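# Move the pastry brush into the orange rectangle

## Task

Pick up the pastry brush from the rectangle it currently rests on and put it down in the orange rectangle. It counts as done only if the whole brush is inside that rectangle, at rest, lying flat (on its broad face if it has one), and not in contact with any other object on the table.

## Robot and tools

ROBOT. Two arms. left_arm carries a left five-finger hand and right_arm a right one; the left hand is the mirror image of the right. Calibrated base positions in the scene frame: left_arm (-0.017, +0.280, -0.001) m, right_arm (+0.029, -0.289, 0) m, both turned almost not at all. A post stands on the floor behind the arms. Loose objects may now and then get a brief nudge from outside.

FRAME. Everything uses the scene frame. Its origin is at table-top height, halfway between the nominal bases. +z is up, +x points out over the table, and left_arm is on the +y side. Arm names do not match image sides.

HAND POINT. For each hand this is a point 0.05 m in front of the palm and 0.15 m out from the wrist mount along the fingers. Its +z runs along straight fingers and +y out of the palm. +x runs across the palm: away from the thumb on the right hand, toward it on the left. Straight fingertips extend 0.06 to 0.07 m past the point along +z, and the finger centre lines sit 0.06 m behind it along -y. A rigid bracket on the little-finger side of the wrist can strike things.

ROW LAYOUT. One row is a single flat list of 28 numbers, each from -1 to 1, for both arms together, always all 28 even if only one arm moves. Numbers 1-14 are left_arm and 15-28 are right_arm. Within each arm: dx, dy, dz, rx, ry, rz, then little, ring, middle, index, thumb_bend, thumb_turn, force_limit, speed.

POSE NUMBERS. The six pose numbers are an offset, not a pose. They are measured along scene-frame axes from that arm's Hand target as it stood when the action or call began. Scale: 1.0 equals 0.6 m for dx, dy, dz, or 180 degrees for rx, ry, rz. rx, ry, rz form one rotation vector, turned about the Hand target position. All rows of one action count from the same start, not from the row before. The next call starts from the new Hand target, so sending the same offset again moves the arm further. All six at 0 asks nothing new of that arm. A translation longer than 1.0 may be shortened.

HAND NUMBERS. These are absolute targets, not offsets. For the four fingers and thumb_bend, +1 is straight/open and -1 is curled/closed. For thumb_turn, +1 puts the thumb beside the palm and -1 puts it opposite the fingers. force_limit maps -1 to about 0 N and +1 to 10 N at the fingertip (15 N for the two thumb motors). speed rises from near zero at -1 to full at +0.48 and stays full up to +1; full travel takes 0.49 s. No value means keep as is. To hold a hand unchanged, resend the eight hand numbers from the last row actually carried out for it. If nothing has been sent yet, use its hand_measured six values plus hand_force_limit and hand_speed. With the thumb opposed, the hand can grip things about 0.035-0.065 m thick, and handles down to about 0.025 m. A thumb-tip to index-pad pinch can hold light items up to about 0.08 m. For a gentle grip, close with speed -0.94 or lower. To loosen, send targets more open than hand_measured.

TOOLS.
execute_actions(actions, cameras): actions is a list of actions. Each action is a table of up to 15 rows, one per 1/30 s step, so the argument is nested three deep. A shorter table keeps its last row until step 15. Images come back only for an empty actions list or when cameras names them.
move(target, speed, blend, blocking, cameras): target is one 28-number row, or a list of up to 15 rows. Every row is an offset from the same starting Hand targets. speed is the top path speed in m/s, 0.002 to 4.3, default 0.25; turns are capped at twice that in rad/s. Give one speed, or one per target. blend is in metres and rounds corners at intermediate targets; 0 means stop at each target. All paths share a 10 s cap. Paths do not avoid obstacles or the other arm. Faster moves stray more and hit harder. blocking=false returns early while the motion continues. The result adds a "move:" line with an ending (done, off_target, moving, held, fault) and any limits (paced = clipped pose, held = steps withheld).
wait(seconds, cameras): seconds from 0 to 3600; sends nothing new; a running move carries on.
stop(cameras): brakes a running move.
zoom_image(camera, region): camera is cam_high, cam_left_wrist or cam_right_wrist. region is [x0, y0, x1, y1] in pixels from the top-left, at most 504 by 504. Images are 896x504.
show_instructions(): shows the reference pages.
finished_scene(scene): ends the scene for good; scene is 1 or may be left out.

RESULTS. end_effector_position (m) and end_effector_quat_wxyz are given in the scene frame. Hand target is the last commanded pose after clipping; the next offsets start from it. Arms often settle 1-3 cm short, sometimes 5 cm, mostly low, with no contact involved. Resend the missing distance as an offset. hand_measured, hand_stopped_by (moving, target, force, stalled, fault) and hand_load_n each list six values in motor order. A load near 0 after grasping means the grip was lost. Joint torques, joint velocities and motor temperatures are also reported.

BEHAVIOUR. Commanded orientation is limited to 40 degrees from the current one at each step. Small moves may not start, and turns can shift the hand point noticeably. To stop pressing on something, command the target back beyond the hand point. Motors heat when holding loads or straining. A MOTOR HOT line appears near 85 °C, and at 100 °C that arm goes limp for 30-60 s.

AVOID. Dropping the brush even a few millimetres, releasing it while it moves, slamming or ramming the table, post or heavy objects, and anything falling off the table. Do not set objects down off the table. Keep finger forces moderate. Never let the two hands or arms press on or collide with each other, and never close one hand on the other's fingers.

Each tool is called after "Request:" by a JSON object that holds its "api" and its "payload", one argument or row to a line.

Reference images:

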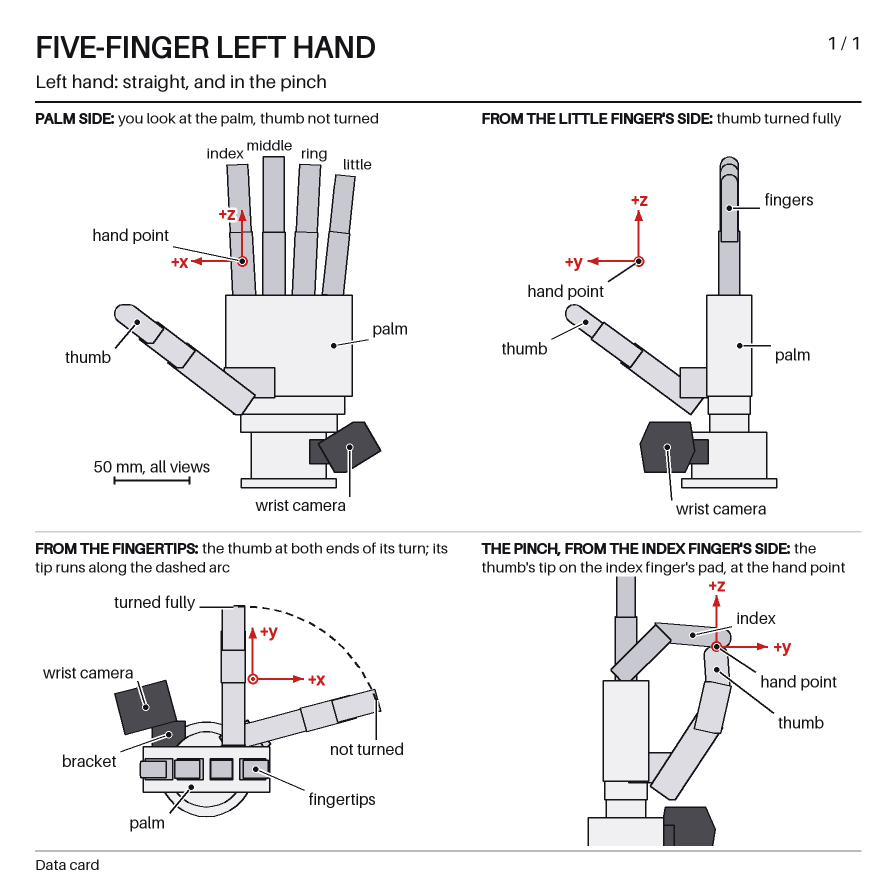

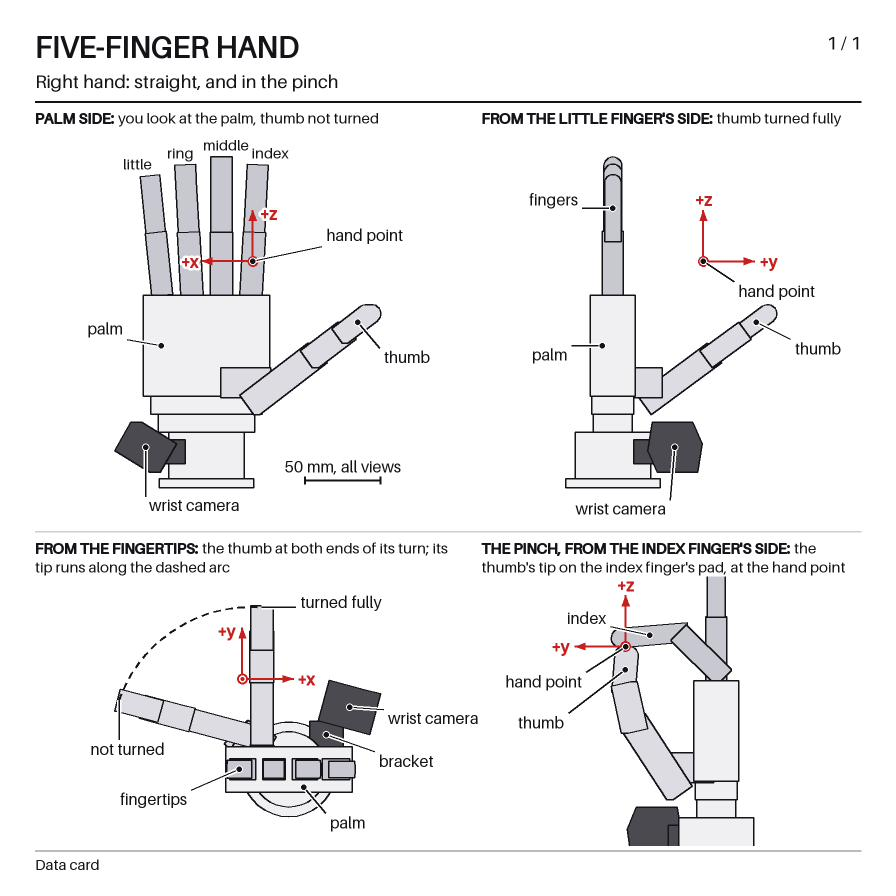

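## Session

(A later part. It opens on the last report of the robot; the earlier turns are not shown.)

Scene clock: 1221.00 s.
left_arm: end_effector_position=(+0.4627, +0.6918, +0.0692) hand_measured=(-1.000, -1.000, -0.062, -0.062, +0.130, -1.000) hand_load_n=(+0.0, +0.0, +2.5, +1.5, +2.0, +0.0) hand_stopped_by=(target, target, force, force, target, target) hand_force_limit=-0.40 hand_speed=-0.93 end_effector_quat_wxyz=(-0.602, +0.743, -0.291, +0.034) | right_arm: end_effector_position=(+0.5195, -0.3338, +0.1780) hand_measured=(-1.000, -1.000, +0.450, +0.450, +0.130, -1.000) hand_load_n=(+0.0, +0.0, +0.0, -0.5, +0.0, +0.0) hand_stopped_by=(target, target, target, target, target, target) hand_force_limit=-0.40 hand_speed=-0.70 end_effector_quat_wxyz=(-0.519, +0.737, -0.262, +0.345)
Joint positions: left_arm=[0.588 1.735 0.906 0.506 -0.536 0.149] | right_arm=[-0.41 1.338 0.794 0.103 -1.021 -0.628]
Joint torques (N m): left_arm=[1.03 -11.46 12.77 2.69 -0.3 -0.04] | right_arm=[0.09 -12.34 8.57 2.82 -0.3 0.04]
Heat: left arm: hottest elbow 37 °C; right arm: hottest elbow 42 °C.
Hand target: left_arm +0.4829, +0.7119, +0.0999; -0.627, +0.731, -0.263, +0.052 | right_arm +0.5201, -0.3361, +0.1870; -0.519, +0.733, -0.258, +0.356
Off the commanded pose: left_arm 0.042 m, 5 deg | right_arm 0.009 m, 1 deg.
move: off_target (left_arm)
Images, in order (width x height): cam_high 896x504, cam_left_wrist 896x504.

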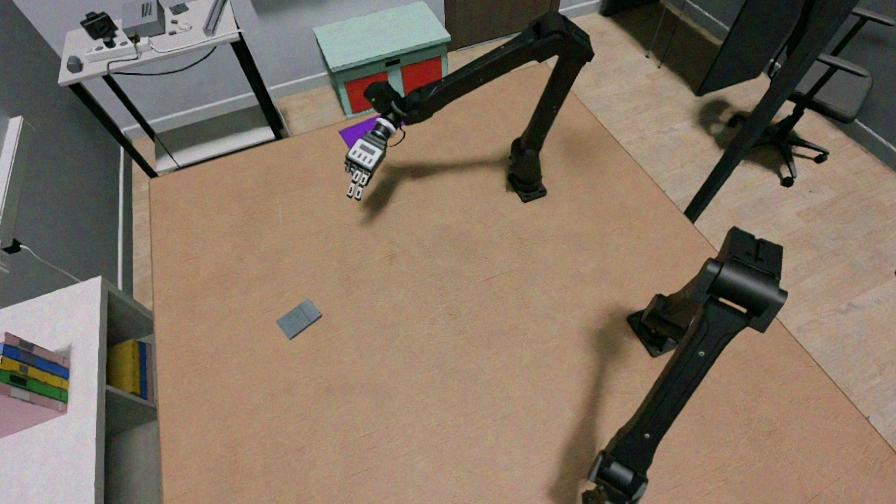

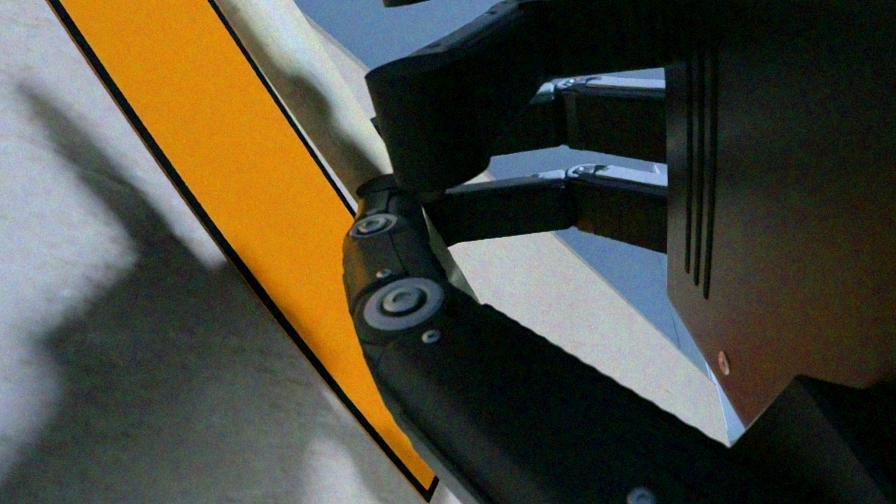

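Request:
{"api": "move", "payload": {
  "target": [0.026,0.036,0.0,0,0,0.0,-1,-1,-0.3,-0.3,0.13,-1,-0.4,-0.93,0,0,0,0,0,0,-1,-1,0.45,0.45,0.13,-1,-0.4,-0.7],
  "cameras": ["cam_left_wrist"],
  "speed": 0.06
}}

Scene clock: 1248.67 s.
left_arm: end_effector_position=(+0.4803, +0.7157, +0.0736) hand_measured=(-1.000, -1.000, -0.062, -0.062, +0.130, -1.000) hand_load_n=(+0.0, +0.0, +3.0, +1.5, +2.5, +0.0) hand_stopped_by=(target, target, force, force, target, target) hand_force_limit=-0.40 hand_speed=-0.93 end_effector_quat_wxyz=(-0.609, +0.740, -0.282, +0.038) | right_arm: end_effector_position=(+0.5195, -0.3338, +0.1780) hand_measured=(-1.000, -1.000, +0.450, +0.450, +0.130, -1.000) hand_load_n=(+0.0, +0.0, +0.0, +0.0, +0.0, +0.0) hand_stopped_by=(target, target, target, target, target, target) hand_force_limit=-0.40 hand_speed=-0.70 end_effector_quat_wxyz=(-0.519, +0.737, -0.262, +0.345)
Joint positions: left_arm=[0.607 1.786 0.981 0.506 -0.523 0.149] | right_arm=[-0.41 1.338 0.794 0.103 -1.021 -0.628]
Joint torques (N m): left_arm=[1.14 -12.16 13.16 1.8 -0.1 0.02] | right_arm=[0.09 -12.4 8.58 2.81 -0.29 0.04]
Heat: left arm: hottest elbow 40 °C; right arm: hottest elbow 42 °C.
Hand target: left_arm +0.4984, +0.7336, +0.1000; -0.627, +0.731, -0.263, +0.052 | right_arm +0.5201, -0.3361, +0.1870; -0.519, +0.733, -0.258, +0.356
Off the commanded pose: left_arm 0.037 m, 4 deg | right_arm 0.009 m, 1 deg.
move: off_target (left_arm)

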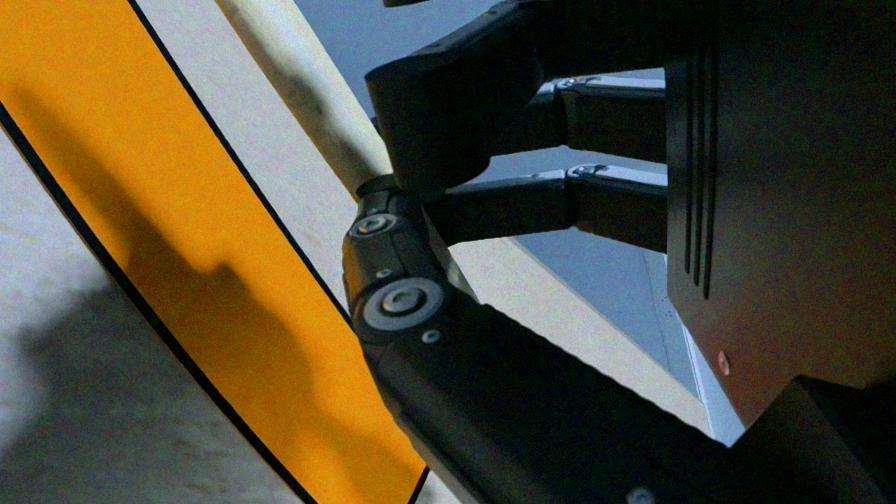

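Request:
{"api": "move", "payload": {
  "target": [-0.005,0.004,-0.06,0.009,-0.0174,0.0023,-1,-1,-0.3,-0.3,0.13,-1,-0.4,-0.93,0,0,0,0,0,0,-1,-1,0.45,0.45,0.13,-1,-0.4,-0.7],
  "cameras": ["cam_left_wrist"],
  "speed": 0.05
}}

Scene clock: 1285.33 s.
left_arm: end_effector_position=(+0.4908, +0.7266, +0.0515) hand_measured=(-1.000, -1.000, -0.062, -0.062, +0.130, -1.000) hand_load_n=(+0.0, +0.0, +3.0, +1.5, +2.0, +0.0) hand_stopped_by=(target, target, force, force, target, target) hand_force_limit=-0.40 hand_speed=-0.93 end_effector_quat_wxyz=(-0.632, +0.727, -0.261, +0.055) | right_arm: end_effector_position=(+0.5195, -0.3338, +0.1780) hand_measured=(-1.000, -1.000, +0.450, +0.450, +0.130, -1.000) hand_load_n=(+0.0, +0.0, +0.0, +0.0, +0.0, +0.0) hand_stopped_by=(target, target, target, target, target, target) hand_force_limit=-0.40 hand_speed=-0.70 end_effector_quat_wxyz=(-0.519, +0.737, -0.262, +0.345)
Joint positions: left_arm=[0.612 1.879 0.981 0.673 -0.522 0.145] | right_arm=[-0.41 1.338 0.794 0.103 -1.021 -0.628]
Joint torques (N m): left_arm=[1.03 -12.86 8.73 2.73 -0.08 -0.04] | right_arm=[0.09 -12.4 8.58 2.84 -0.29 0.04]
Heat: left arm: hottest elbow 39 °C; right arm: hottest elbow 42 °C.
Hand target: left_arm +0.4954, +0.7360, +0.0639; -0.645, +0.722, -0.244, +0.066 | right_arm +0.5201, -0.3361, +0.1870; -0.519, +0.733, -0.258, +0.356
Off the commanded pose: left_arm 0.016 m, 3 deg | right_arm 0.009 m, 1 deg.
move: off_target (left_arm)

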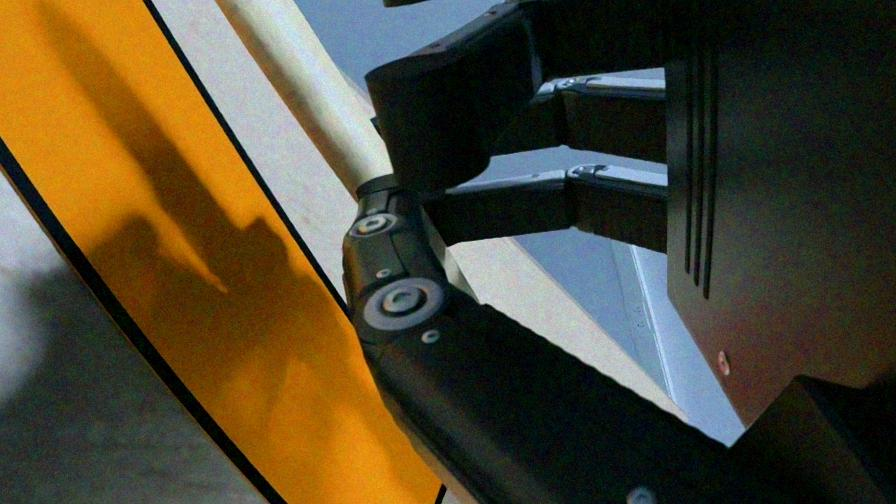

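Request:
{"api": "move", "payload": {
  "target": [-0.0315,-0.026,-0.022,0,0,0,-1,-1,-0.3,-0.3,0.13,-1,-0.4,-0.93,0,0,0,0,0,0,-1,-1,0.45,0.45,0.13,-1,-0.4,-0.7],
  "cameras": ["cam_left_wrist"],
  "speed": 0.05
}}

Scene clock: 1292.17 s.
left_arm: end_effector_position=(+0.4768, +0.7168, +0.0396) hand_measured=(-1.000, -1.000, -0.062, -0.062, +0.130, -1.000) hand_load_n=(+0.0, +0.0, +2.5, +1.5, +2.0, +0.0) hand_stopped_by=(target, target, force, force, target, target) hand_force_limit=-0.40 hand_speed=-0.93 end_effector_quat_wxyz=(-0.635, +0.726, -0.259, +0.057) | right_arm: end_effector_position=(+0.5195, -0.3338, +0.1780) hand_measured=(-1.000, -1.000, +0.450, +0.450, +0.130, -1.000) hand_load_n=(+0.0, +0.0, +0.0, +0.0, +0.0, +0.0) hand_stopped_by=(target, target, target, target, target, target) hand_force_limit=-0.40 hand_speed=-0.70 end_effector_quat_wxyz=(-0.519, +0.737, -0.262, +0.345)
Joint positions: left_arm=[0.612 1.879 0.922 0.738 -0.522 0.144] | right_arm=[-0.41 1.338 0.794 0.103 -1.021 -0.628]
Joint torques (N m): left_arm=[0.73 -13.27 6.65 2.82 -0.24 -0.04] | right_arm=[0.09 -12.4 8.58 2.82 -0.3 0.04]
Heat: left arm: hottest elbow 39 °C; right arm: hottest elbow 42 °C.
Hand target: left_arm +0.4766, +0.7204, +0.0507; -0.645, +0.722, -0.244, +0.066 | right_arm +0.5201, -0.3361, +0.1870; -0.519, +0.733, -0.258, +0.356
Off the commanded pose: left_arm 0.012 m, 2 deg | right_arm 0.009 m, 1 deg.
move: off_target (left_arm)

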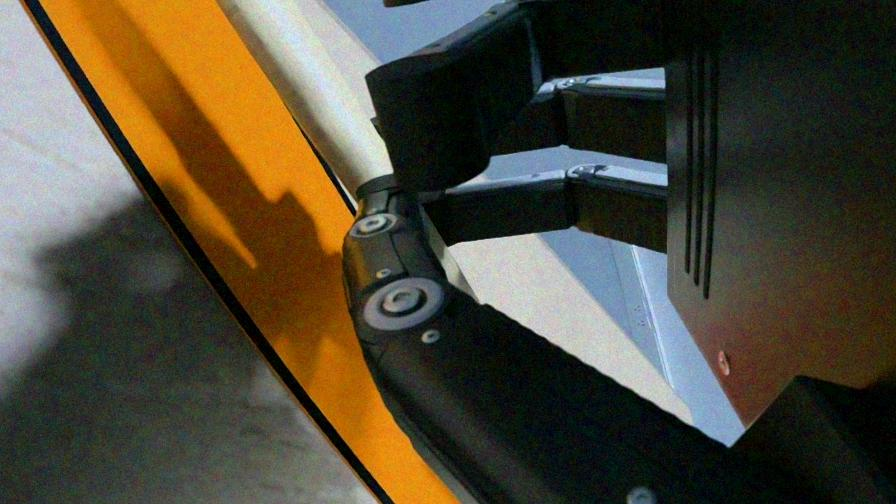

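Request:
{"api": "move", "payload": {
  "target": [-0.0062,-0.0079,-0.022,0,0,0,-1,-1,-0.3,-0.3,0.13,-1,-0.4,-0.93,0,0,0,0,0,0,-1,-1,0.45,0.45,0.13,-1,-0.4,-0.7],
  "cameras": ["cam_left_wrist"],
  "speed": 0.04
}}

Scene clock: 1298.17 s.
left_arm: end_effector_position=(+0.4725, +0.7146, +0.0345) hand_measured=(-1.000, -1.000, -0.062, -0.062, +0.130, -1.000) hand_load_n=(+0.0, +0.0, +3.0, +2.0, +2.0, +0.0) hand_stopped_by=(target, target, force, force, target, target) hand_force_limit=-0.40 hand_speed=-0.93 end_effector_quat_wxyz=(-0.639, +0.724, -0.255, +0.058) | right_arm: end_effector_position=(+0.5195, -0.3338, +0.1780) hand_measured=(-1.000, -1.000, +0.450, +0.450, +0.130, -1.000) hand_load_n=(+0.0, +0.5, +0.0, +0.0, +0.0, +0.0) hand_stopped_by=(target, target, target, target, target, target) hand_force_limit=-0.40 hand_speed=-0.70 end_effector_quat_wxyz=(-0.519, +0.737, -0.262, +0.345)
Joint positions: left_arm=[0.612 1.889 0.902 0.78 -0.525 0.143] | right_arm=[-0.41 1.338 0.794 0.103 -1.021 -0.628]
Joint torques (N m): left_arm=[0.5 -12.04 6.42 2.77 -0.24 -0.04] | right_arm=[0.09 -12.4 8.58 2.82 -0.29 0.04]
Heat: left arm: hottest elbow 38 °C; right arm: hottest elbow 42 °C.
Hand target: left_arm +0.4729, +0.7157, +0.0376; -0.645, +0.722, -0.244, +0.066 | right_arm +0.5201, -0.3361, +0.1870; -0.519, +0.733, -0.258, +0.356
Off the commanded pose: left_arm 0.003 m, 2 deg | right_arm 0.009 m, 1 deg.
move: done

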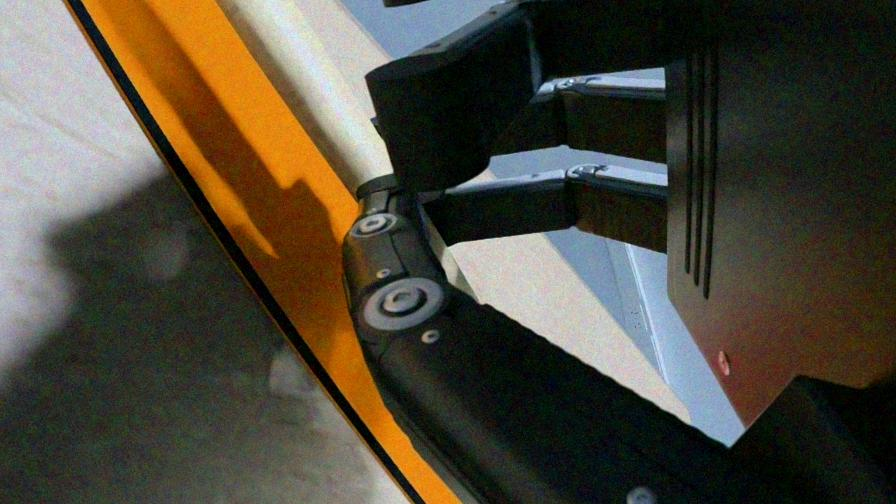

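Request:
{"api": "move", "payload": {
  "target": [-0.005,-0.006,-0.024,0,0,0,-1,-1,-0.3,-0.3,0.13,-1,-0.4,-0.93,0,0,0,0,0,0,-1,-1,0.45,0.45,0.13,-1,-0.4,-0.7],
  "cameras": ["cam_left_wrist"],
  "speed": 0.04
}}

Scene clock: 1304.03 s.
left_arm: end_effector_position=(+0.4678, +0.7118, +0.0180) hand_measured=(-1.000, -1.000, -0.062, -0.062, +0.130, -1.000) hand_load_n=(+0.0, +0.0, +3.0, +2.0, +2.5, +0.0) hand_stopped_by=(target, target, force, force, target, target) hand_force_limit=-0.40 hand_speed=-0.93 end_effector_quat_wxyz=(-0.638, +0.725, -0.255, +0.057) | right_arm: end_effector_position=(+0.5195, -0.3338, +0.1780) hand_measured=(-1.000, -1.000, +0.450, +0.450, +0.130, -1.000) hand_load_n=(+0.0, +0.0, +0.0, +0.0, +0.0, +0.0) hand_stopped_by=(target, target, target, target, target, target) hand_force_limit=-0.40 hand_speed=-0.70 end_effector_quat_wxyz=(-0.519, +0.737, -0.262, +0.345)
Joint positions: left_arm=[0.612 1.921 0.886 0.824 -0.528 0.142] | right_arm=[-0.41 1.338 0.794 0.103 -1.021 -0.628]
Joint torques (N m): left_arm=[0.32 -12.4 6.08 2.76 -0.24 -0.04] | right_arm=[0.03 -12.34 8.58 2.82 -0.29 0.04]
Heat: left arm: hottest elbow 38 °C; right arm: hottest elbow 42 °C.
Hand target: left_arm +0.4698, +0.7121, +0.0230; -0.645, +0.722, -0.244, +0.066 | right_arm +0.5201, -0.3361, +0.1870; -0.519, +0.733, -0.258, +0.356
Off the commanded pose: left_arm 0.006 m, 2 deg | right_arm 0.009 m, 1 deg.
move: done

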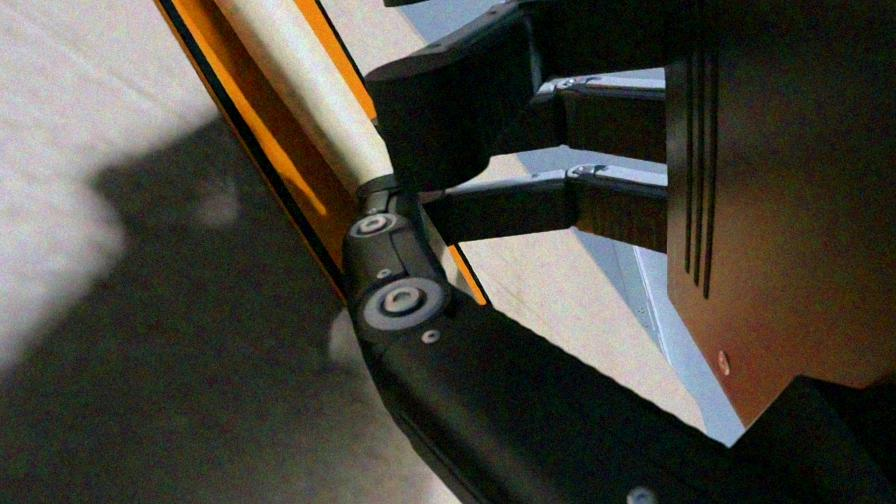

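Request:
{"api": "move", "payload": {
  "target": [0.0,0.0,-0.01,0,0,0,-1,-1,-0.3,-0.3,0.13,-1,-0.4,-0.93,0,0,0,0,0,0,-1,-1,0.45,0.45,0.13,-1,-0.4,-0.7],
  "cameras": ["cam_left_wrist"],
  "speed": 0.03
}}

Request:
{"api": "zoom_image", "payload": {
  "camera": "cam_left_wrist",
  "region": [150, 0, 550, 400]
}}

Scene clock: 1309.87 s.
left_arm: end_effector_position=(+0.4682, +0.7122, +0.0145) hand_measured=(-1.000, -1.000, -0.062, -0.062, +0.130, -1.000) hand_load_n=(+0.0, +0.5, +3.0, +1.5, +2.0, +0.0) hand_stopped_by=(target, target, force, force, target, target) hand_force_limit=-0.40 hand_speed=-0.93 end_effector_quat_wxyz=(-0.639, +0.724, -0.253, +0.058) | right_arm: end_effector_position=(+0.5195, -0.3338, +0.1780) hand_measured=(-1.000, -1.000, +0.450, +0.450, +0.130, -1.000) hand_load_n=(+0.0, +0.0, +0.0, +0.0, +0.0, +0.0) hand_stopped_by=(target, target, target, target, target, target) hand_force_limit=-0.40 hand_speed=-0.70 end_effector_quat_wxyz=(-0.519, +0.737, -0.262, +0.345)
Joint positions: left_arm=[0.612 1.932 0.886 0.84 -0.528 0.142] | right_arm=[-0.41 1.338 0.794 0.103 -1.021 -0.628]
Joint torques (N m): left_arm=[0.26 -12.28 6.05 2.73 -0.23 -0.04] | right_arm=[0.03 -12.4 8.57 2.81 -0.29 0.04]
Heat: left arm: hottest elbow 37 °C; right arm: hottest elbow 42 °C.
Hand target: left_arm +0.4698, +0.7121, +0.0172; -0.645, +0.722, -0.244, +0.066 | right_arm +0.5201, -0.3361, +0.1870; -0.519, +0.733, -0.258, +0.356
Off the commanded pose: left_arm 0.003 m, 2 deg | right_arm 0.009 m, 1 deg.
move: done

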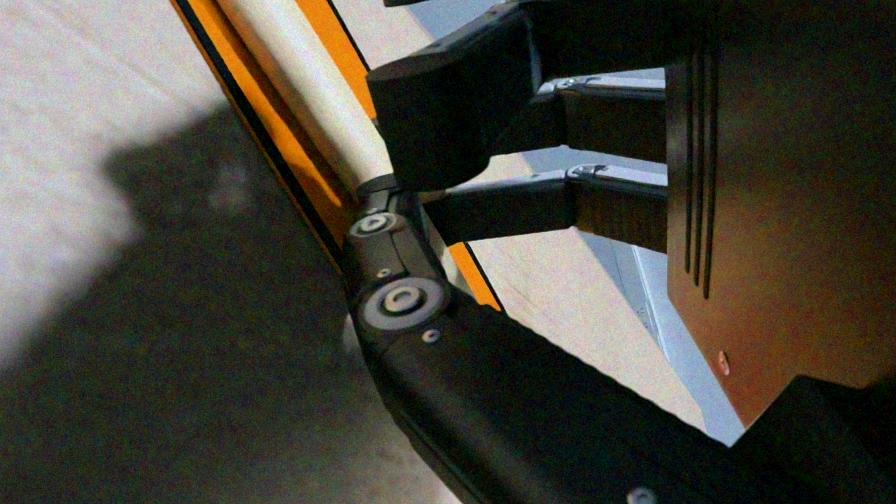

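Scaled by 1.260 from the camera's image (finer frame: 1280x720).

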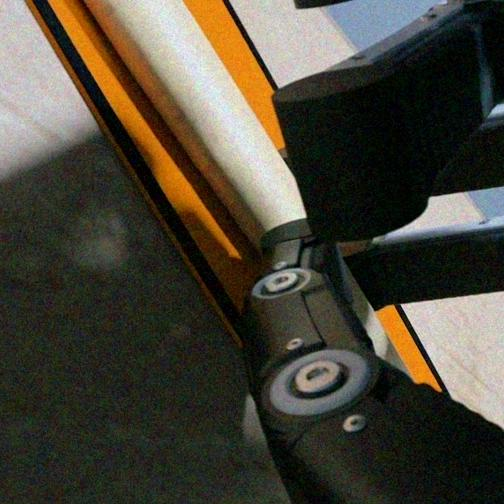

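Request:
{"api": "move", "payload": {
  "target": [
    [0.0,0.0,0.018,0,0,0,-1,-1,-0.3,-0.3,0.13,-1,-0.4,-0.93,0,0,0,0,0,0,-1,-1,0.45,0.45,0.13,-1,-0.4,-0.7],
    [0.0079,0.0101,0.018,0,0,-0.0417,-1,-1,-0.3,-0.3,0.13,-1,-0.4,-0.93,0,0,0,0,0,0,-1,-1,0.45,0.45,0.13,-1,-0.4,-0.7]
  ],
  "cameras": ["cam_left_wrist"],
  "speed": 0.05
}}

Scene clock: 1369.23 s.
left_arm: end_effector_position=(+0.4779, +0.7130, +0.0147) hand_measured=(-1.000, -1.000, -0.062, -0.062, +0.130, -1.000) hand_load_n=(+0.5, +0.0, +2.5, +2.5, +2.0, +0.5) hand_stopped_by=(target, target, force, force, target, target) hand_force_limit=-0.40 hand_speed=-0.93 end_effector_quat_wxyz=(-0.628, +0.712, -0.295, +0.107) | right_arm: end_effector_position=(+0.5195, -0.3338, +0.1780) hand_measured=(-1.000, -1.000, +0.450, +0.450, +0.130, -1.000) hand_load_n=(+0.0, +0.0, +0.0, +0.0, +0.0, +0.0) hand_stopped_by=(target, target, target, target, target, target) hand_force_limit=-0.40 hand_speed=-0.70 end_effector_quat_wxyz=(-0.519, +0.737, -0.262, +0.345)
Joint positions: left_arm=[0.652 1.928 0.886 0.84 -0.355 0.153] | right_arm=[-0.41 1.338 0.794 0.103 -1.021 -0.628]
Joint torques (N m): left_arm=[1.03 -13.86 5.89 2.5 0.02 0.24] | right_arm=[0.09 -12.34 8.58 2.82 -0.3 0.04]
Motor temperatures (°C): left_arm=[29 38 34 29 28 30] | right_arm=[33 32 42 28 32 30]
Heat: left arm: hottest shoulder 38 °C; right arm: hottest elbow 42 °C.
Hand target: left_arm +0.4746, +0.7181, +0.0280; -0.639, +0.704, -0.291, +0.108 | right_arm +0.5201, -0.3361, +0.1870; -0.519, +0.733, -0.258, +0.356
Off the commanded pose: left_arm 0.015 m, 2 deg | right_arm 0.009 m, 1 deg.
move: off_target (left_arm)

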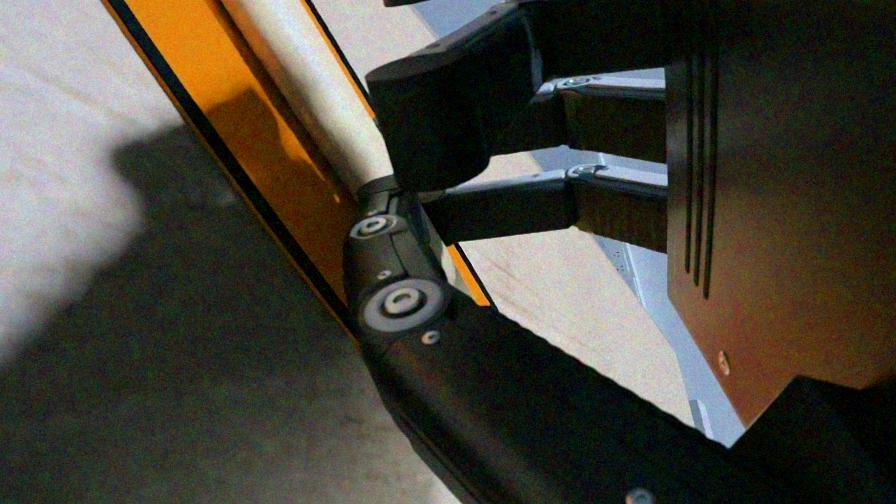

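Request:
{"api": "move", "payload": {
  "target": [-0.0065,0.005,-0.004,0,0,0,-1,-1,-0.3,-0.3,0.13,-1,-0.4,-0.93,0,0,0,0,0,0,-1,-1,0.45,0.45,0.13,-1,-0.4,-0.7],
  "cameras": ["cam_left_wrist"],
  "speed": 0.05
}}

Scene clock: 1384.27 s.
left_arm: end_effector_position=(+0.4754, +0.7167, +0.0151) hand_measured=(-1.000, -1.000, -0.062, -0.062, +0.130, -1.000) hand_load_n=(+0.0, +0.0, +2.5, +1.5, +2.0, +0.0) hand_stopped_by=(target, target, force, force, target, target) hand_force_limit=-0.40 hand_speed=-0.93 end_effector_quat_wxyz=(-0.628, +0.712, -0.295, +0.108) | right_arm: end_effector_position=(+0.5195, -0.3338, +0.1780) hand_measured=(-1.000, -1.000, +0.450, +0.450, +0.130, -1.000) hand_load_n=(+0.0, +0.0, +0.0, +0.0, +0.5, +0.0) hand_stopped_by=(target, target, target, target, target, target) hand_force_limit=-0.40 hand_speed=-0.70 end_effector_quat_wxyz=(-0.519, +0.737, -0.262, +0.345)
Joint positions: left_arm=[0.662 1.928 0.886 0.842 -0.344 0.154] | right_arm=[-0.41 1.338 0.794 0.103 -1.021 -0.628]
Joint torques (N m): left_arm=[1.03 -13.57 5.56 2.76 -0.02 0.25] | right_arm=[0.09 -12.4 8.57 2.84 -0.29 0.04]
Heat: left arm: hottest shoulder 38 °C; right arm: hottest elbow 42 °C.
Hand target: left_arm +0.4706, +0.7212, +0.0255; -0.639, +0.704, -0.291, +0.108 | right_arm +0.5201, -0.3361, +0.1870; -0.519, +0.733, -0.258, +0.356
Off the commanded pose: left_arm 0.012 m, 2 deg | right_arm 0.009 m, 1 deg.
move: off_target (left_arm)

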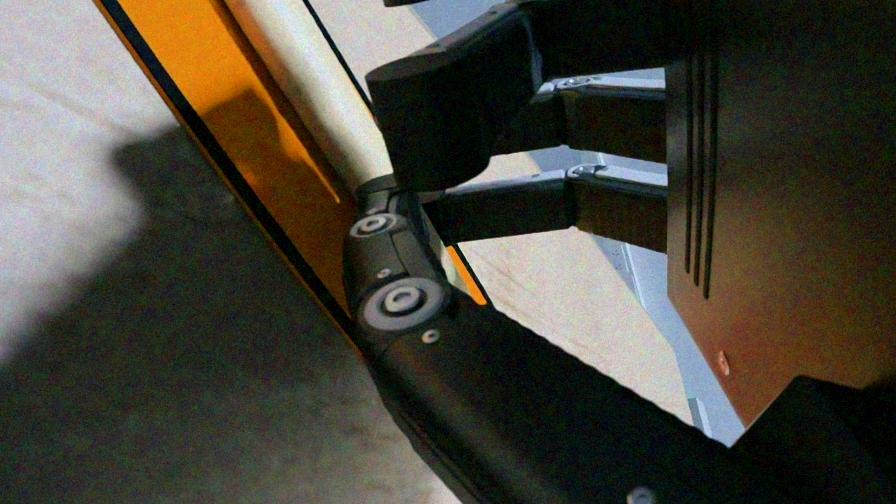

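Request:
{"api": "move", "payload": {
  "target": [-0.001,-0.002,-0.007,0,0,0,-1,-1,-0.3,-0.3,0.13,-1,-0.4,-0.93,0,0,0,0,0,0,-1,-1,0.45,0.45,0.13,-1,-0.4,-0.7],
  "cameras": ["cam_left_wrist"],
  "speed": 0.03
}}

Scene clock: 1388.90 s.
left_arm: end_effector_position=(+0.4739, +0.7156, +0.0150) hand_measured=(-1.000, -1.000, -0.062, -0.062, +0.130, -1.000) hand_load_n=(+0.0, +0.0, +3.0, +2.0, +2.0, +0.0) hand_stopped_by=(target, target, force, force, target, target) hand_force_limit=-0.40 hand_speed=-0.93 end_effector_quat_wxyz=(-0.630, +0.710, -0.294, +0.109) | right_arm: end_effector_position=(+0.5195, -0.3338, +0.1780) hand_measured=(-1.000, -1.000, +0.450, +0.450, +0.130, -1.000) hand_load_n=(+0.0, +0.0, +0.0, +0.0, +0.0, +0.0) hand_stopped_by=(target, target, target, target, target, target) hand_force_limit=-0.40 hand_speed=-0.70 end_effector_quat_wxyz=(-0.519, +0.737, -0.262, +0.345)
Joint positions: left_arm=[0.662 1.928 0.879 0.855 -0.344 0.154] | right_arm=[-0.41 1.338 0.794 0.103 -1.021 -0.628]
Joint torques (N m): left_arm=[0.97 -12.86 5.81 2.74 -0.06 0.25] | right_arm=[0.09 -12.34 8.58 2.82 -0.3 0.04]
Heat: left arm: hottest shoulder 38 °C; right arm: hottest elbow 42 °C.
Hand target: left_arm +0.4700, +0.7200, +0.0213; -0.639, +0.704, -0.290, +0.108 | right_arm +0.5201, -0.3361, +0.1870; -0.519, +0.733, -0.258, +0.356
Off the commanded pose: left_arm 0.009 m, 1 deg | right_arm 0.009 m, 1 deg.
move: done

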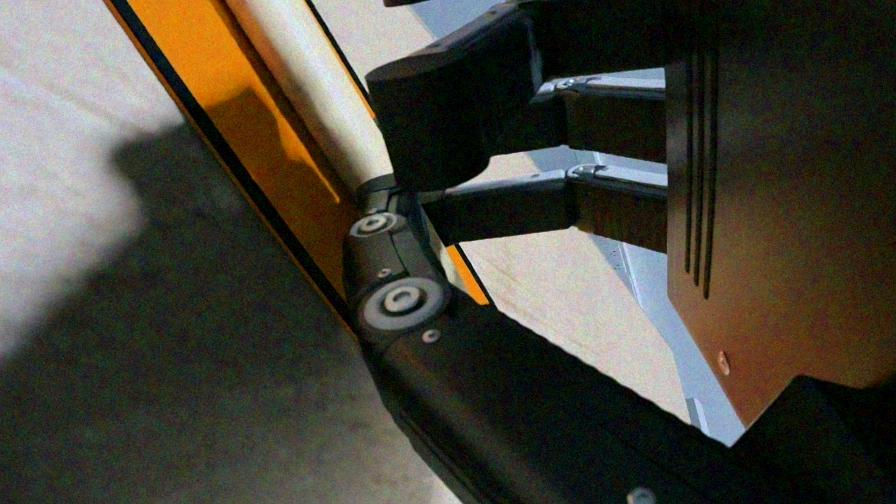

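Request:
{"api": "move", "payload": {
  "target": [0,0,-0.01,0,0,0,-1,-1,-0.3,-0.3,0.13,-1,-0.4,-0.93,0,0,0,0,0,0,-1,-1,0.45,0.45,0.13,-1,-0.4,-0.7],
  "cameras": ["cam_left_wrist"],
  "speed": 0.03
}}

Request:
{"api": "zoom_image", "payload": {
  "camera": "cam_left_wrist",
  "region": [100, 0, 500, 400]
}}

Scene clock: 1393.03 s.
left_arm: end_effector_position=(+0.4747, +0.7162, +0.0151) hand_measured=(-1.000, -1.000, -0.062, -0.062, +0.130, -1.000) hand_load_n=(+0.0, +0.0, +3.0, +1.5, +2.0, +0.0) hand_stopped_by=(target, target, force, force, target, target) hand_force_limit=-0.40 hand_speed=-0.93 end_effector_quat_wxyz=(-0.633, +0.708, -0.292, +0.111) | right_arm: end_effector_position=(+0.5195, -0.3338, +0.1780) hand_measured=(-1.000, -1.000, +0.450, +0.450, +0.130, -1.000) hand_load_n=(+0.5, +0.0, +0.0, +0.0, +0.0, +0.0) hand_stopped_by=(target, target, target, target, target, target) hand_force_limit=-0.40 hand_speed=-0.70 end_effector_quat_wxyz=(-0.519, +0.737, -0.262, +0.345)
Joint positions: left_arm=[0.662 1.933 0.879 0.869 -0.344 0.154] | right_arm=[-0.41 1.338 0.794 0.103 -1.021 -0.628]
Joint torques (N m): left_arm=[0.97 -12.16 5.75 2.81 -0.06 0.25] | right_arm=[0.09 -12.4 8.58 2.82 -0.29 0.04]
Heat: left arm: hottest shoulder 38 °C; right arm: hottest elbow 42 °C.
Hand target: left_arm +0.4701, +0.7200, +0.0153; -0.639, +0.704, -0.290, +0.108 | right_arm +0.5201, -0.3361, +0.1870; -0.519, +0.733, -0.258, +0.356
Off the commanded pose: left_arm 0.006 m, 1 deg | right_arm 0.009 m, 1 deg.
move: done

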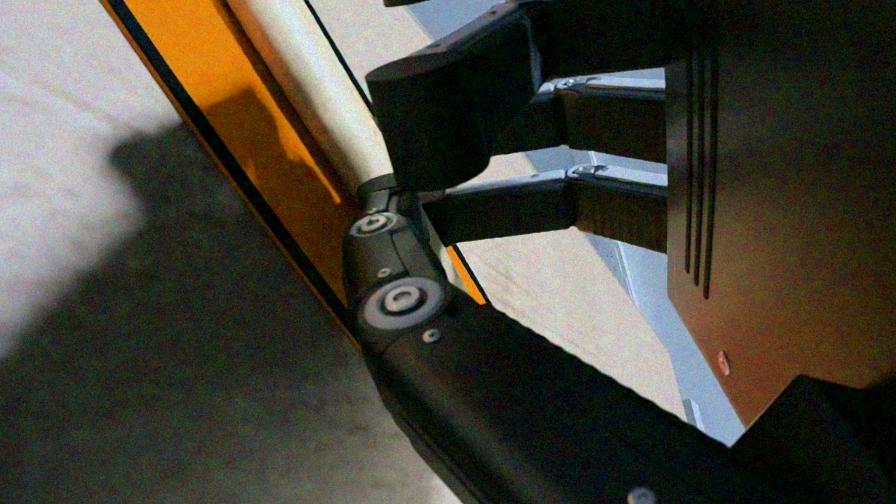

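Scaled by 1.260 from the camera's image (finer frame: 1280x720).

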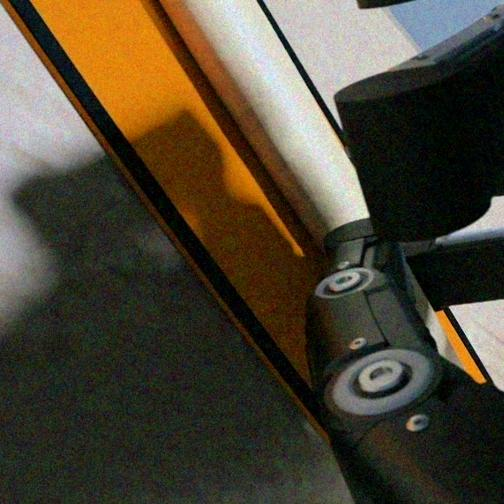

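Request:
{"api": "move", "payload": {
  "target": [
    [0,0,0.002,0,0,0,-1,-1,0.0,0.0,0.13,-1,-0.4,-0.9,0,0,0,0,0,0,-1,-1,0.45,0.45,0.13,-1,-0.4,-0.7],
    [0,0,0.002,0,0,0,-1,-1,0.45,0.45,0.13,-1,-0.4,-0.7,0,0,0,0,0,0,-1,-1,0.45,0.45,0.13,-1,-0.4,-0.7],
    [-0.005,-0.009,0.06,0,0,0,-1,-1,0.45,0.45,0.13,-1,-0.4,-0.7,0,0,0,0,0,0,-1,-1,0.45,0.45,0.13,-1,-0.4,-0.7]
  ],
  "cameras": ["cam_left_wrist"],
  "speed": 0.04
}}

Scene clock: 1408.17 s.
left_arm: end_effector_position=(+0.4713, +0.7140, +0.0440) hand_measured=(-1.000, -1.000, +0.450, +0.450, +0.130, -1.000) hand_load_n=(+0.0, +0.0, +0.0, +0.0, +0.0, +0.0) hand_stopped_by=(target, target, target, target, target, target) hand_force_limit=-0.40 hand_speed=-0.70 end_effector_quat_wxyz=(-0.637, +0.706, -0.289, +0.113) | right_arm: end_effector_position=(+0.5195, -0.3338, +0.1780) hand_measured=(-1.000, -1.000, +0.450, +0.450, +0.130, -1.000) hand_load_n=(+0.0, +0.5, +0.0, +0.0, +0.0, +0.0) hand_stopped_by=(target, target, target, target, target, target) hand_force_limit=-0.40 hand_speed=-0.70 end_effector_quat_wxyz=(-0.519, +0.737, -0.262, +0.345)
Joint positions: left_arm=[0.662 1.858 0.866 0.818 -0.345 0.154] | right_arm=[-0.41 1.338 0.794 0.103 -1.021 -0.628]
Joint torques (N m): left_arm=[0.62 -13.51 6.26 1.44 -0.19 0.24] | right_arm=[0.09 -12.4 8.58 2.82 -0.29 0.04]
Heat: left arm: hottest shoulder 38 °C; right arm: hottest elbow 42 °C.
Hand target: left_arm +0.4671, +0.7146, +0.0513; -0.639, +0.704, -0.291, +0.108 | right_arm +0.5201, -0.3361, +0.1870; -0.519, +0.733, -0.258, +0.356
Off the commanded pose: left_arm 0.008 m, 1 deg | right_arm 0.009 m, 1 deg.
move: done

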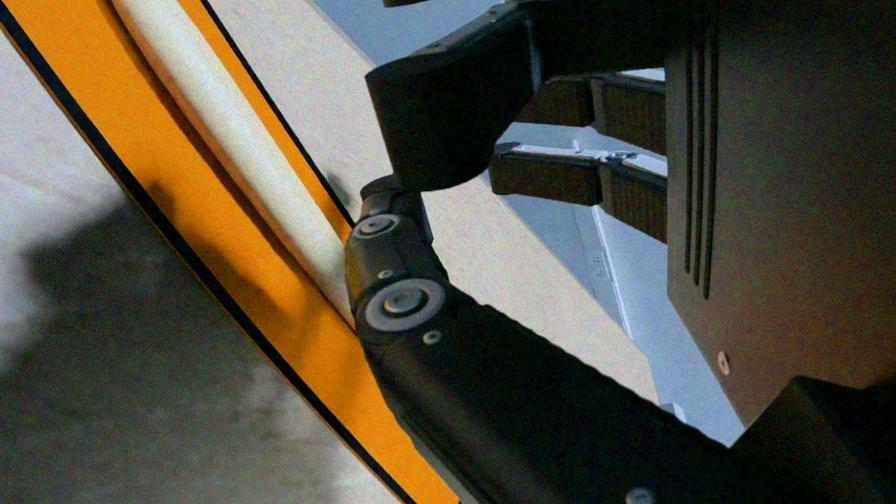

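Request:
{"api": "move", "payload": {
  "target": [
    [0,0,0.1,0,0,0,-1,-1,0.45,0.45,0.13,-1,-0.4,-0.7,0,0,0,0,0,0,-1,-1,0.45,0.45,0.13,-1,-0.4,-0.7],
    [-0.14,-0.2,0.3,0,0,0,-1,-1,0.45,0.45,0.5,0.6,-0.4,-0.3,0,0,0,0,0,0,-1,-1,0.45,0.45,0.13,-1,-0.4,-0.7]
  ],
  "cameras": ["cam_left_wrist","cam_high"],
  "speed": 0.12,
  "blend": [0.02, 0]
}}

Scene clock: 1420.00 s.
left_arm: end_effector_position=(+0.3833, +0.6000, +0.2332) hand_measured=(-1.000, -1.000, +0.450, +0.450, +0.500, +0.600) hand_load_n=(+0.0, +0.0, +0.0, +0.0, +0.0, -0.5) hand_stopped_by=(target, target, target, target, target, target) hand_force_limit=-0.40 hand_speed=-0.30 end_effector_quat_wxyz=(-0.642, +0.702, -0.290, +0.104) | right_arm: end_effector_position=(+0.5195, -0.3338, +0.1780) hand_measured=(-1.000, -1.000, +0.450, +0.450, +0.130, -1.000) hand_load_n=(+0.0, -0.5, +0.0, +0.0, +0.0, +0.0) hand_stopped_by=(target, target, target, target, target, target) hand_force_limit=-0.40 hand_speed=-0.70 end_effector_quat_wxyz=(-0.519, +0.737, -0.262, +0.345)
Joint positions: left_arm=[0.544 1.123 0.693 0.257 -0.473 0.152] | right_arm=[-0.41 1.338 0.794 0.103 -1.021 -0.628]
Joint torques (N m): left_arm=[-0.32 -6.18 9.66 1.33 -0.2 -0.03] | right_arm=[0.03 -12.4 8.58 2.82 -0.3 0.04]
Heat: left arm: hottest shoulder 38 °C; right arm: hottest elbow 42 °C.
Hand target: left_arm +0.3832, +0.5945, +0.2314; -0.639, +0.704, -0.290, +0.108 | right_arm +0.5201, -0.3361, +0.1870; -0.519, +0.733, -0.258, +0.356
Off the commanded pose: left_arm 0.006 m, 1 deg | right_arm 0.009 m, 1 deg.
move: done
Images, in order (width x height): cam_high 896x504, cam_left_wrist 896x504.

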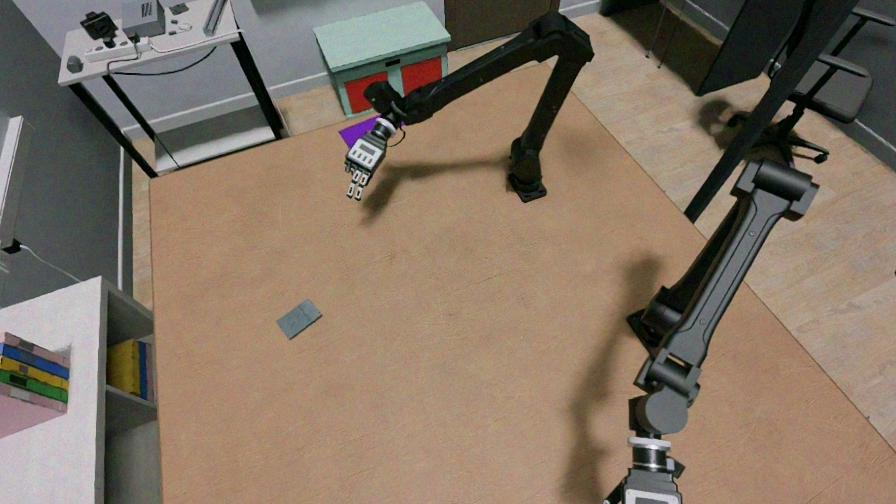

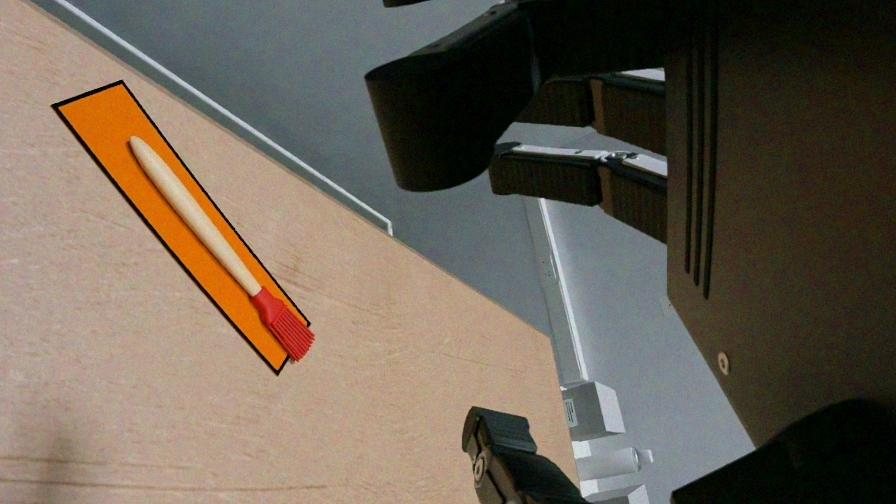

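Request:
{"api": "zoom_image", "payload": {
  "camera": "cam_left_wrist",
  "region": [30, 60, 350, 390]
}}

Scaled by 1.527 from the camera's image (finer frame: 1280x720).

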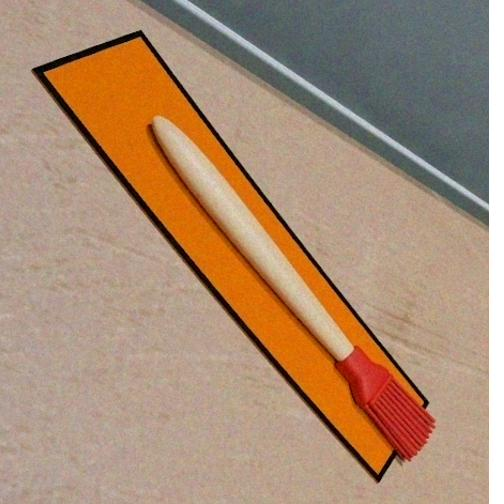

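Request:
{"api": "move", "payload": {
  "target": [
    [0.1398,0.19,-0.2,0,0,0,-1,-1,0.4,0.4,0.13,-1,-0.4,-0.3,0,0,0,0,0,0,-1,-1,0.45,0.45,0.13,-1,-0.4,-0.7],
    [0.1398,0.19,-0.28,0,0,0,-1,-1,0.4,0.4,0.13,-1,-0.4,-0.3,0,0,0,0,0,0,-1,-1,0.45,0.45,0.13,-1,-0.4,-0.7]
  ],
  "cameras": ["cam_left_wrist"],
  "speed": [0.12, 0.06],
  "blend": [0.01, 0]
}}

Scene clock: 1445.33 s.
left_arm: end_effector_position=(+0.4537, +0.6921, +0.0409) hand_measured=(-1.000, -1.000, +0.400, +0.400, +0.130, -1.000) hand_load_n=(+0.0, +0.0, +0.0, +0.0, +0.0, +0.0) hand_stopped_by=(target, target, target, target, target, target) hand_force_limit=-0.40 hand_speed=-0.30 end_effector_quat_wxyz=(-0.617, +0.719, -0.303, +0.100) | right_arm: end_effector_position=(+0.5195, -0.3338, +0.1780) hand_measured=(-1.000, -1.000, +0.450, +0.450, +0.130, -1.000) hand_load_n=(+0.0, +0.0, +0.0, +0.0, +0.0, +0.0) hand_stopped_by=(target, target, target, target, target, target) hand_force_limit=-0.40 hand_speed=-0.70 end_effector_quat_wxyz=(-0.519, +0.737, -0.262, +0.345)
Joint positions: left_arm=[0.647 1.795 0.808 0.753 -0.36 0.154] | right_arm=[-0.41 1.338 0.794 0.103 -1.021 -0.628]
Joint torques (N m): left_arm=[0.91 -11.22 10.33 2.78 -0.03 0.22] | right_arm=[0.09 -12.4 8.59 2.84 -0.29 0.04]
Heat: left arm: hottest shoulder 37 °C; right arm: hottest elbow 42 °C.
Hand target: left_arm +0.4669, +0.7087, +0.0633; -0.639, +0.704, -0.290, +0.108 | right_arm +0.5201, -0.3361, +0.1870; -0.519, +0.733, -0.258, +0.356
Off the commanded pose: left_arm 0.031 m, 3 deg | right_arm 0.009 m, 1 deg.
move: off_target (left_arm)

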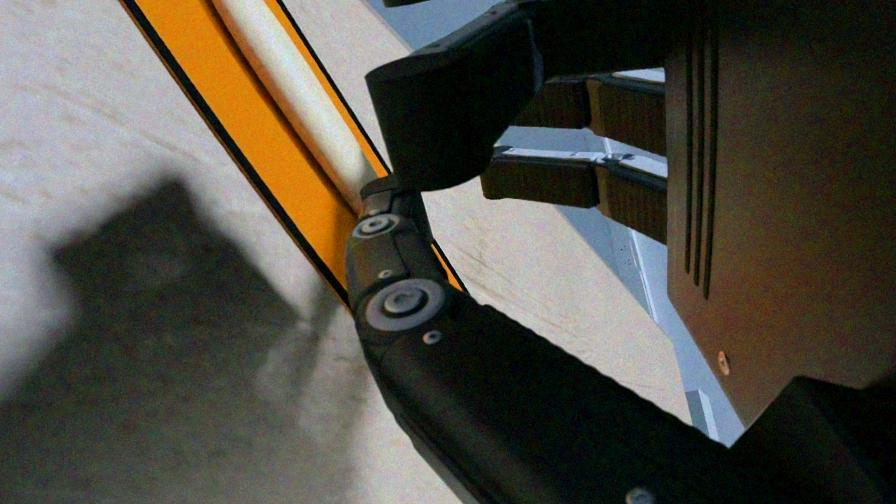

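Request:
{"api": "move", "payload": {
  "target": [0.028,0.030,-0.01,0,0,0,-1,-1,0.4,0.4,0.13,-1,-0.4,-0.3,0,0,0,0,0,0,-1,-1,0.45,0.45,0.13,-1,-0.4,-0.7],
  "cameras": ["cam_left_wrist"],
  "speed": 0.05
}}

Scene clock: 1450.73 s.
left_arm: end_effector_position=(+0.4693, +0.7076, +0.0358) hand_measured=(-1.000, -1.000, +0.400, +0.400, +0.130, -1.000) hand_load_n=(+0.0, +0.0, +0.0, -0.5, +0.0, +0.0) hand_stopped_by=(target, target, target, target, target, target) hand_force_limit=-0.40 hand_speed=-0.30 end_effector_quat_wxyz=(-0.620, +0.717, -0.301, +0.103) | right_arm: end_effector_position=(+0.5195, -0.3338, +0.1780) hand_measured=(-1.000, -1.000, +0.450, +0.450, +0.130, -1.000) hand_load_n=(+0.0, +0.0, +0.0, +0.0, +0.0, +0.0) hand_stopped_by=(target, target, target, target, target, target) hand_force_limit=-0.40 hand_speed=-0.70 end_effector_quat_wxyz=(-0.519, +0.737, -0.262, +0.345)
Joint positions: left_arm=[0.655 1.848 0.868 0.753 -0.351 0.154] | right_arm=[-0.41 1.338 0.794 0.103 -1.021 -0.628]
Joint torques (N m): left_arm=[0.91 -11.69 11.22 2.25 -0.03 0.24] | right_arm=[0.09 -12.34 8.58 2.82 -0.29 0.04]
Heat: left arm: hottest shoulder 37 °C; right arm: hottest elbow 42 °C.
Hand target: left_arm +0.4837, +0.7265, +0.0572; -0.639, +0.704, -0.291, +0.108 | right_arm +0.5201, -0.3361, +0.1870; -0.519, +0.733, -0.258, +0.356
Off the commanded pose: left_arm 0.032 m, 3 deg | right_arm 0.009 m, 1 deg.
move: off_target (left_arm)

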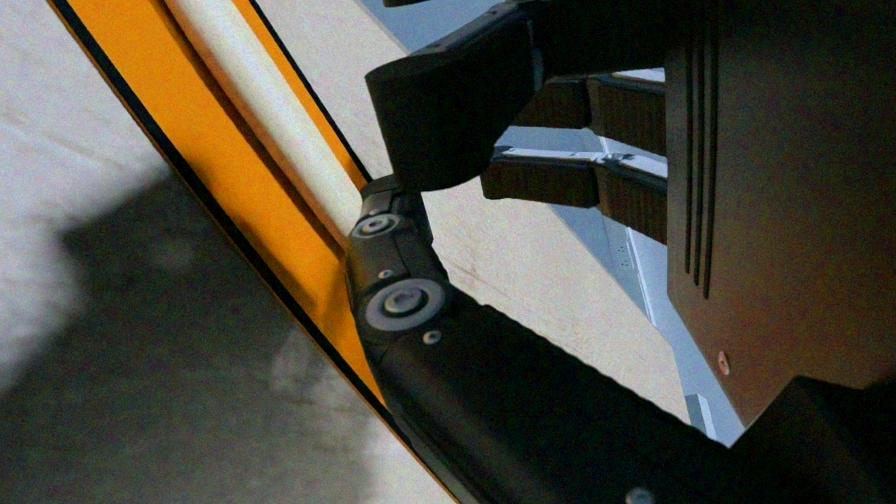

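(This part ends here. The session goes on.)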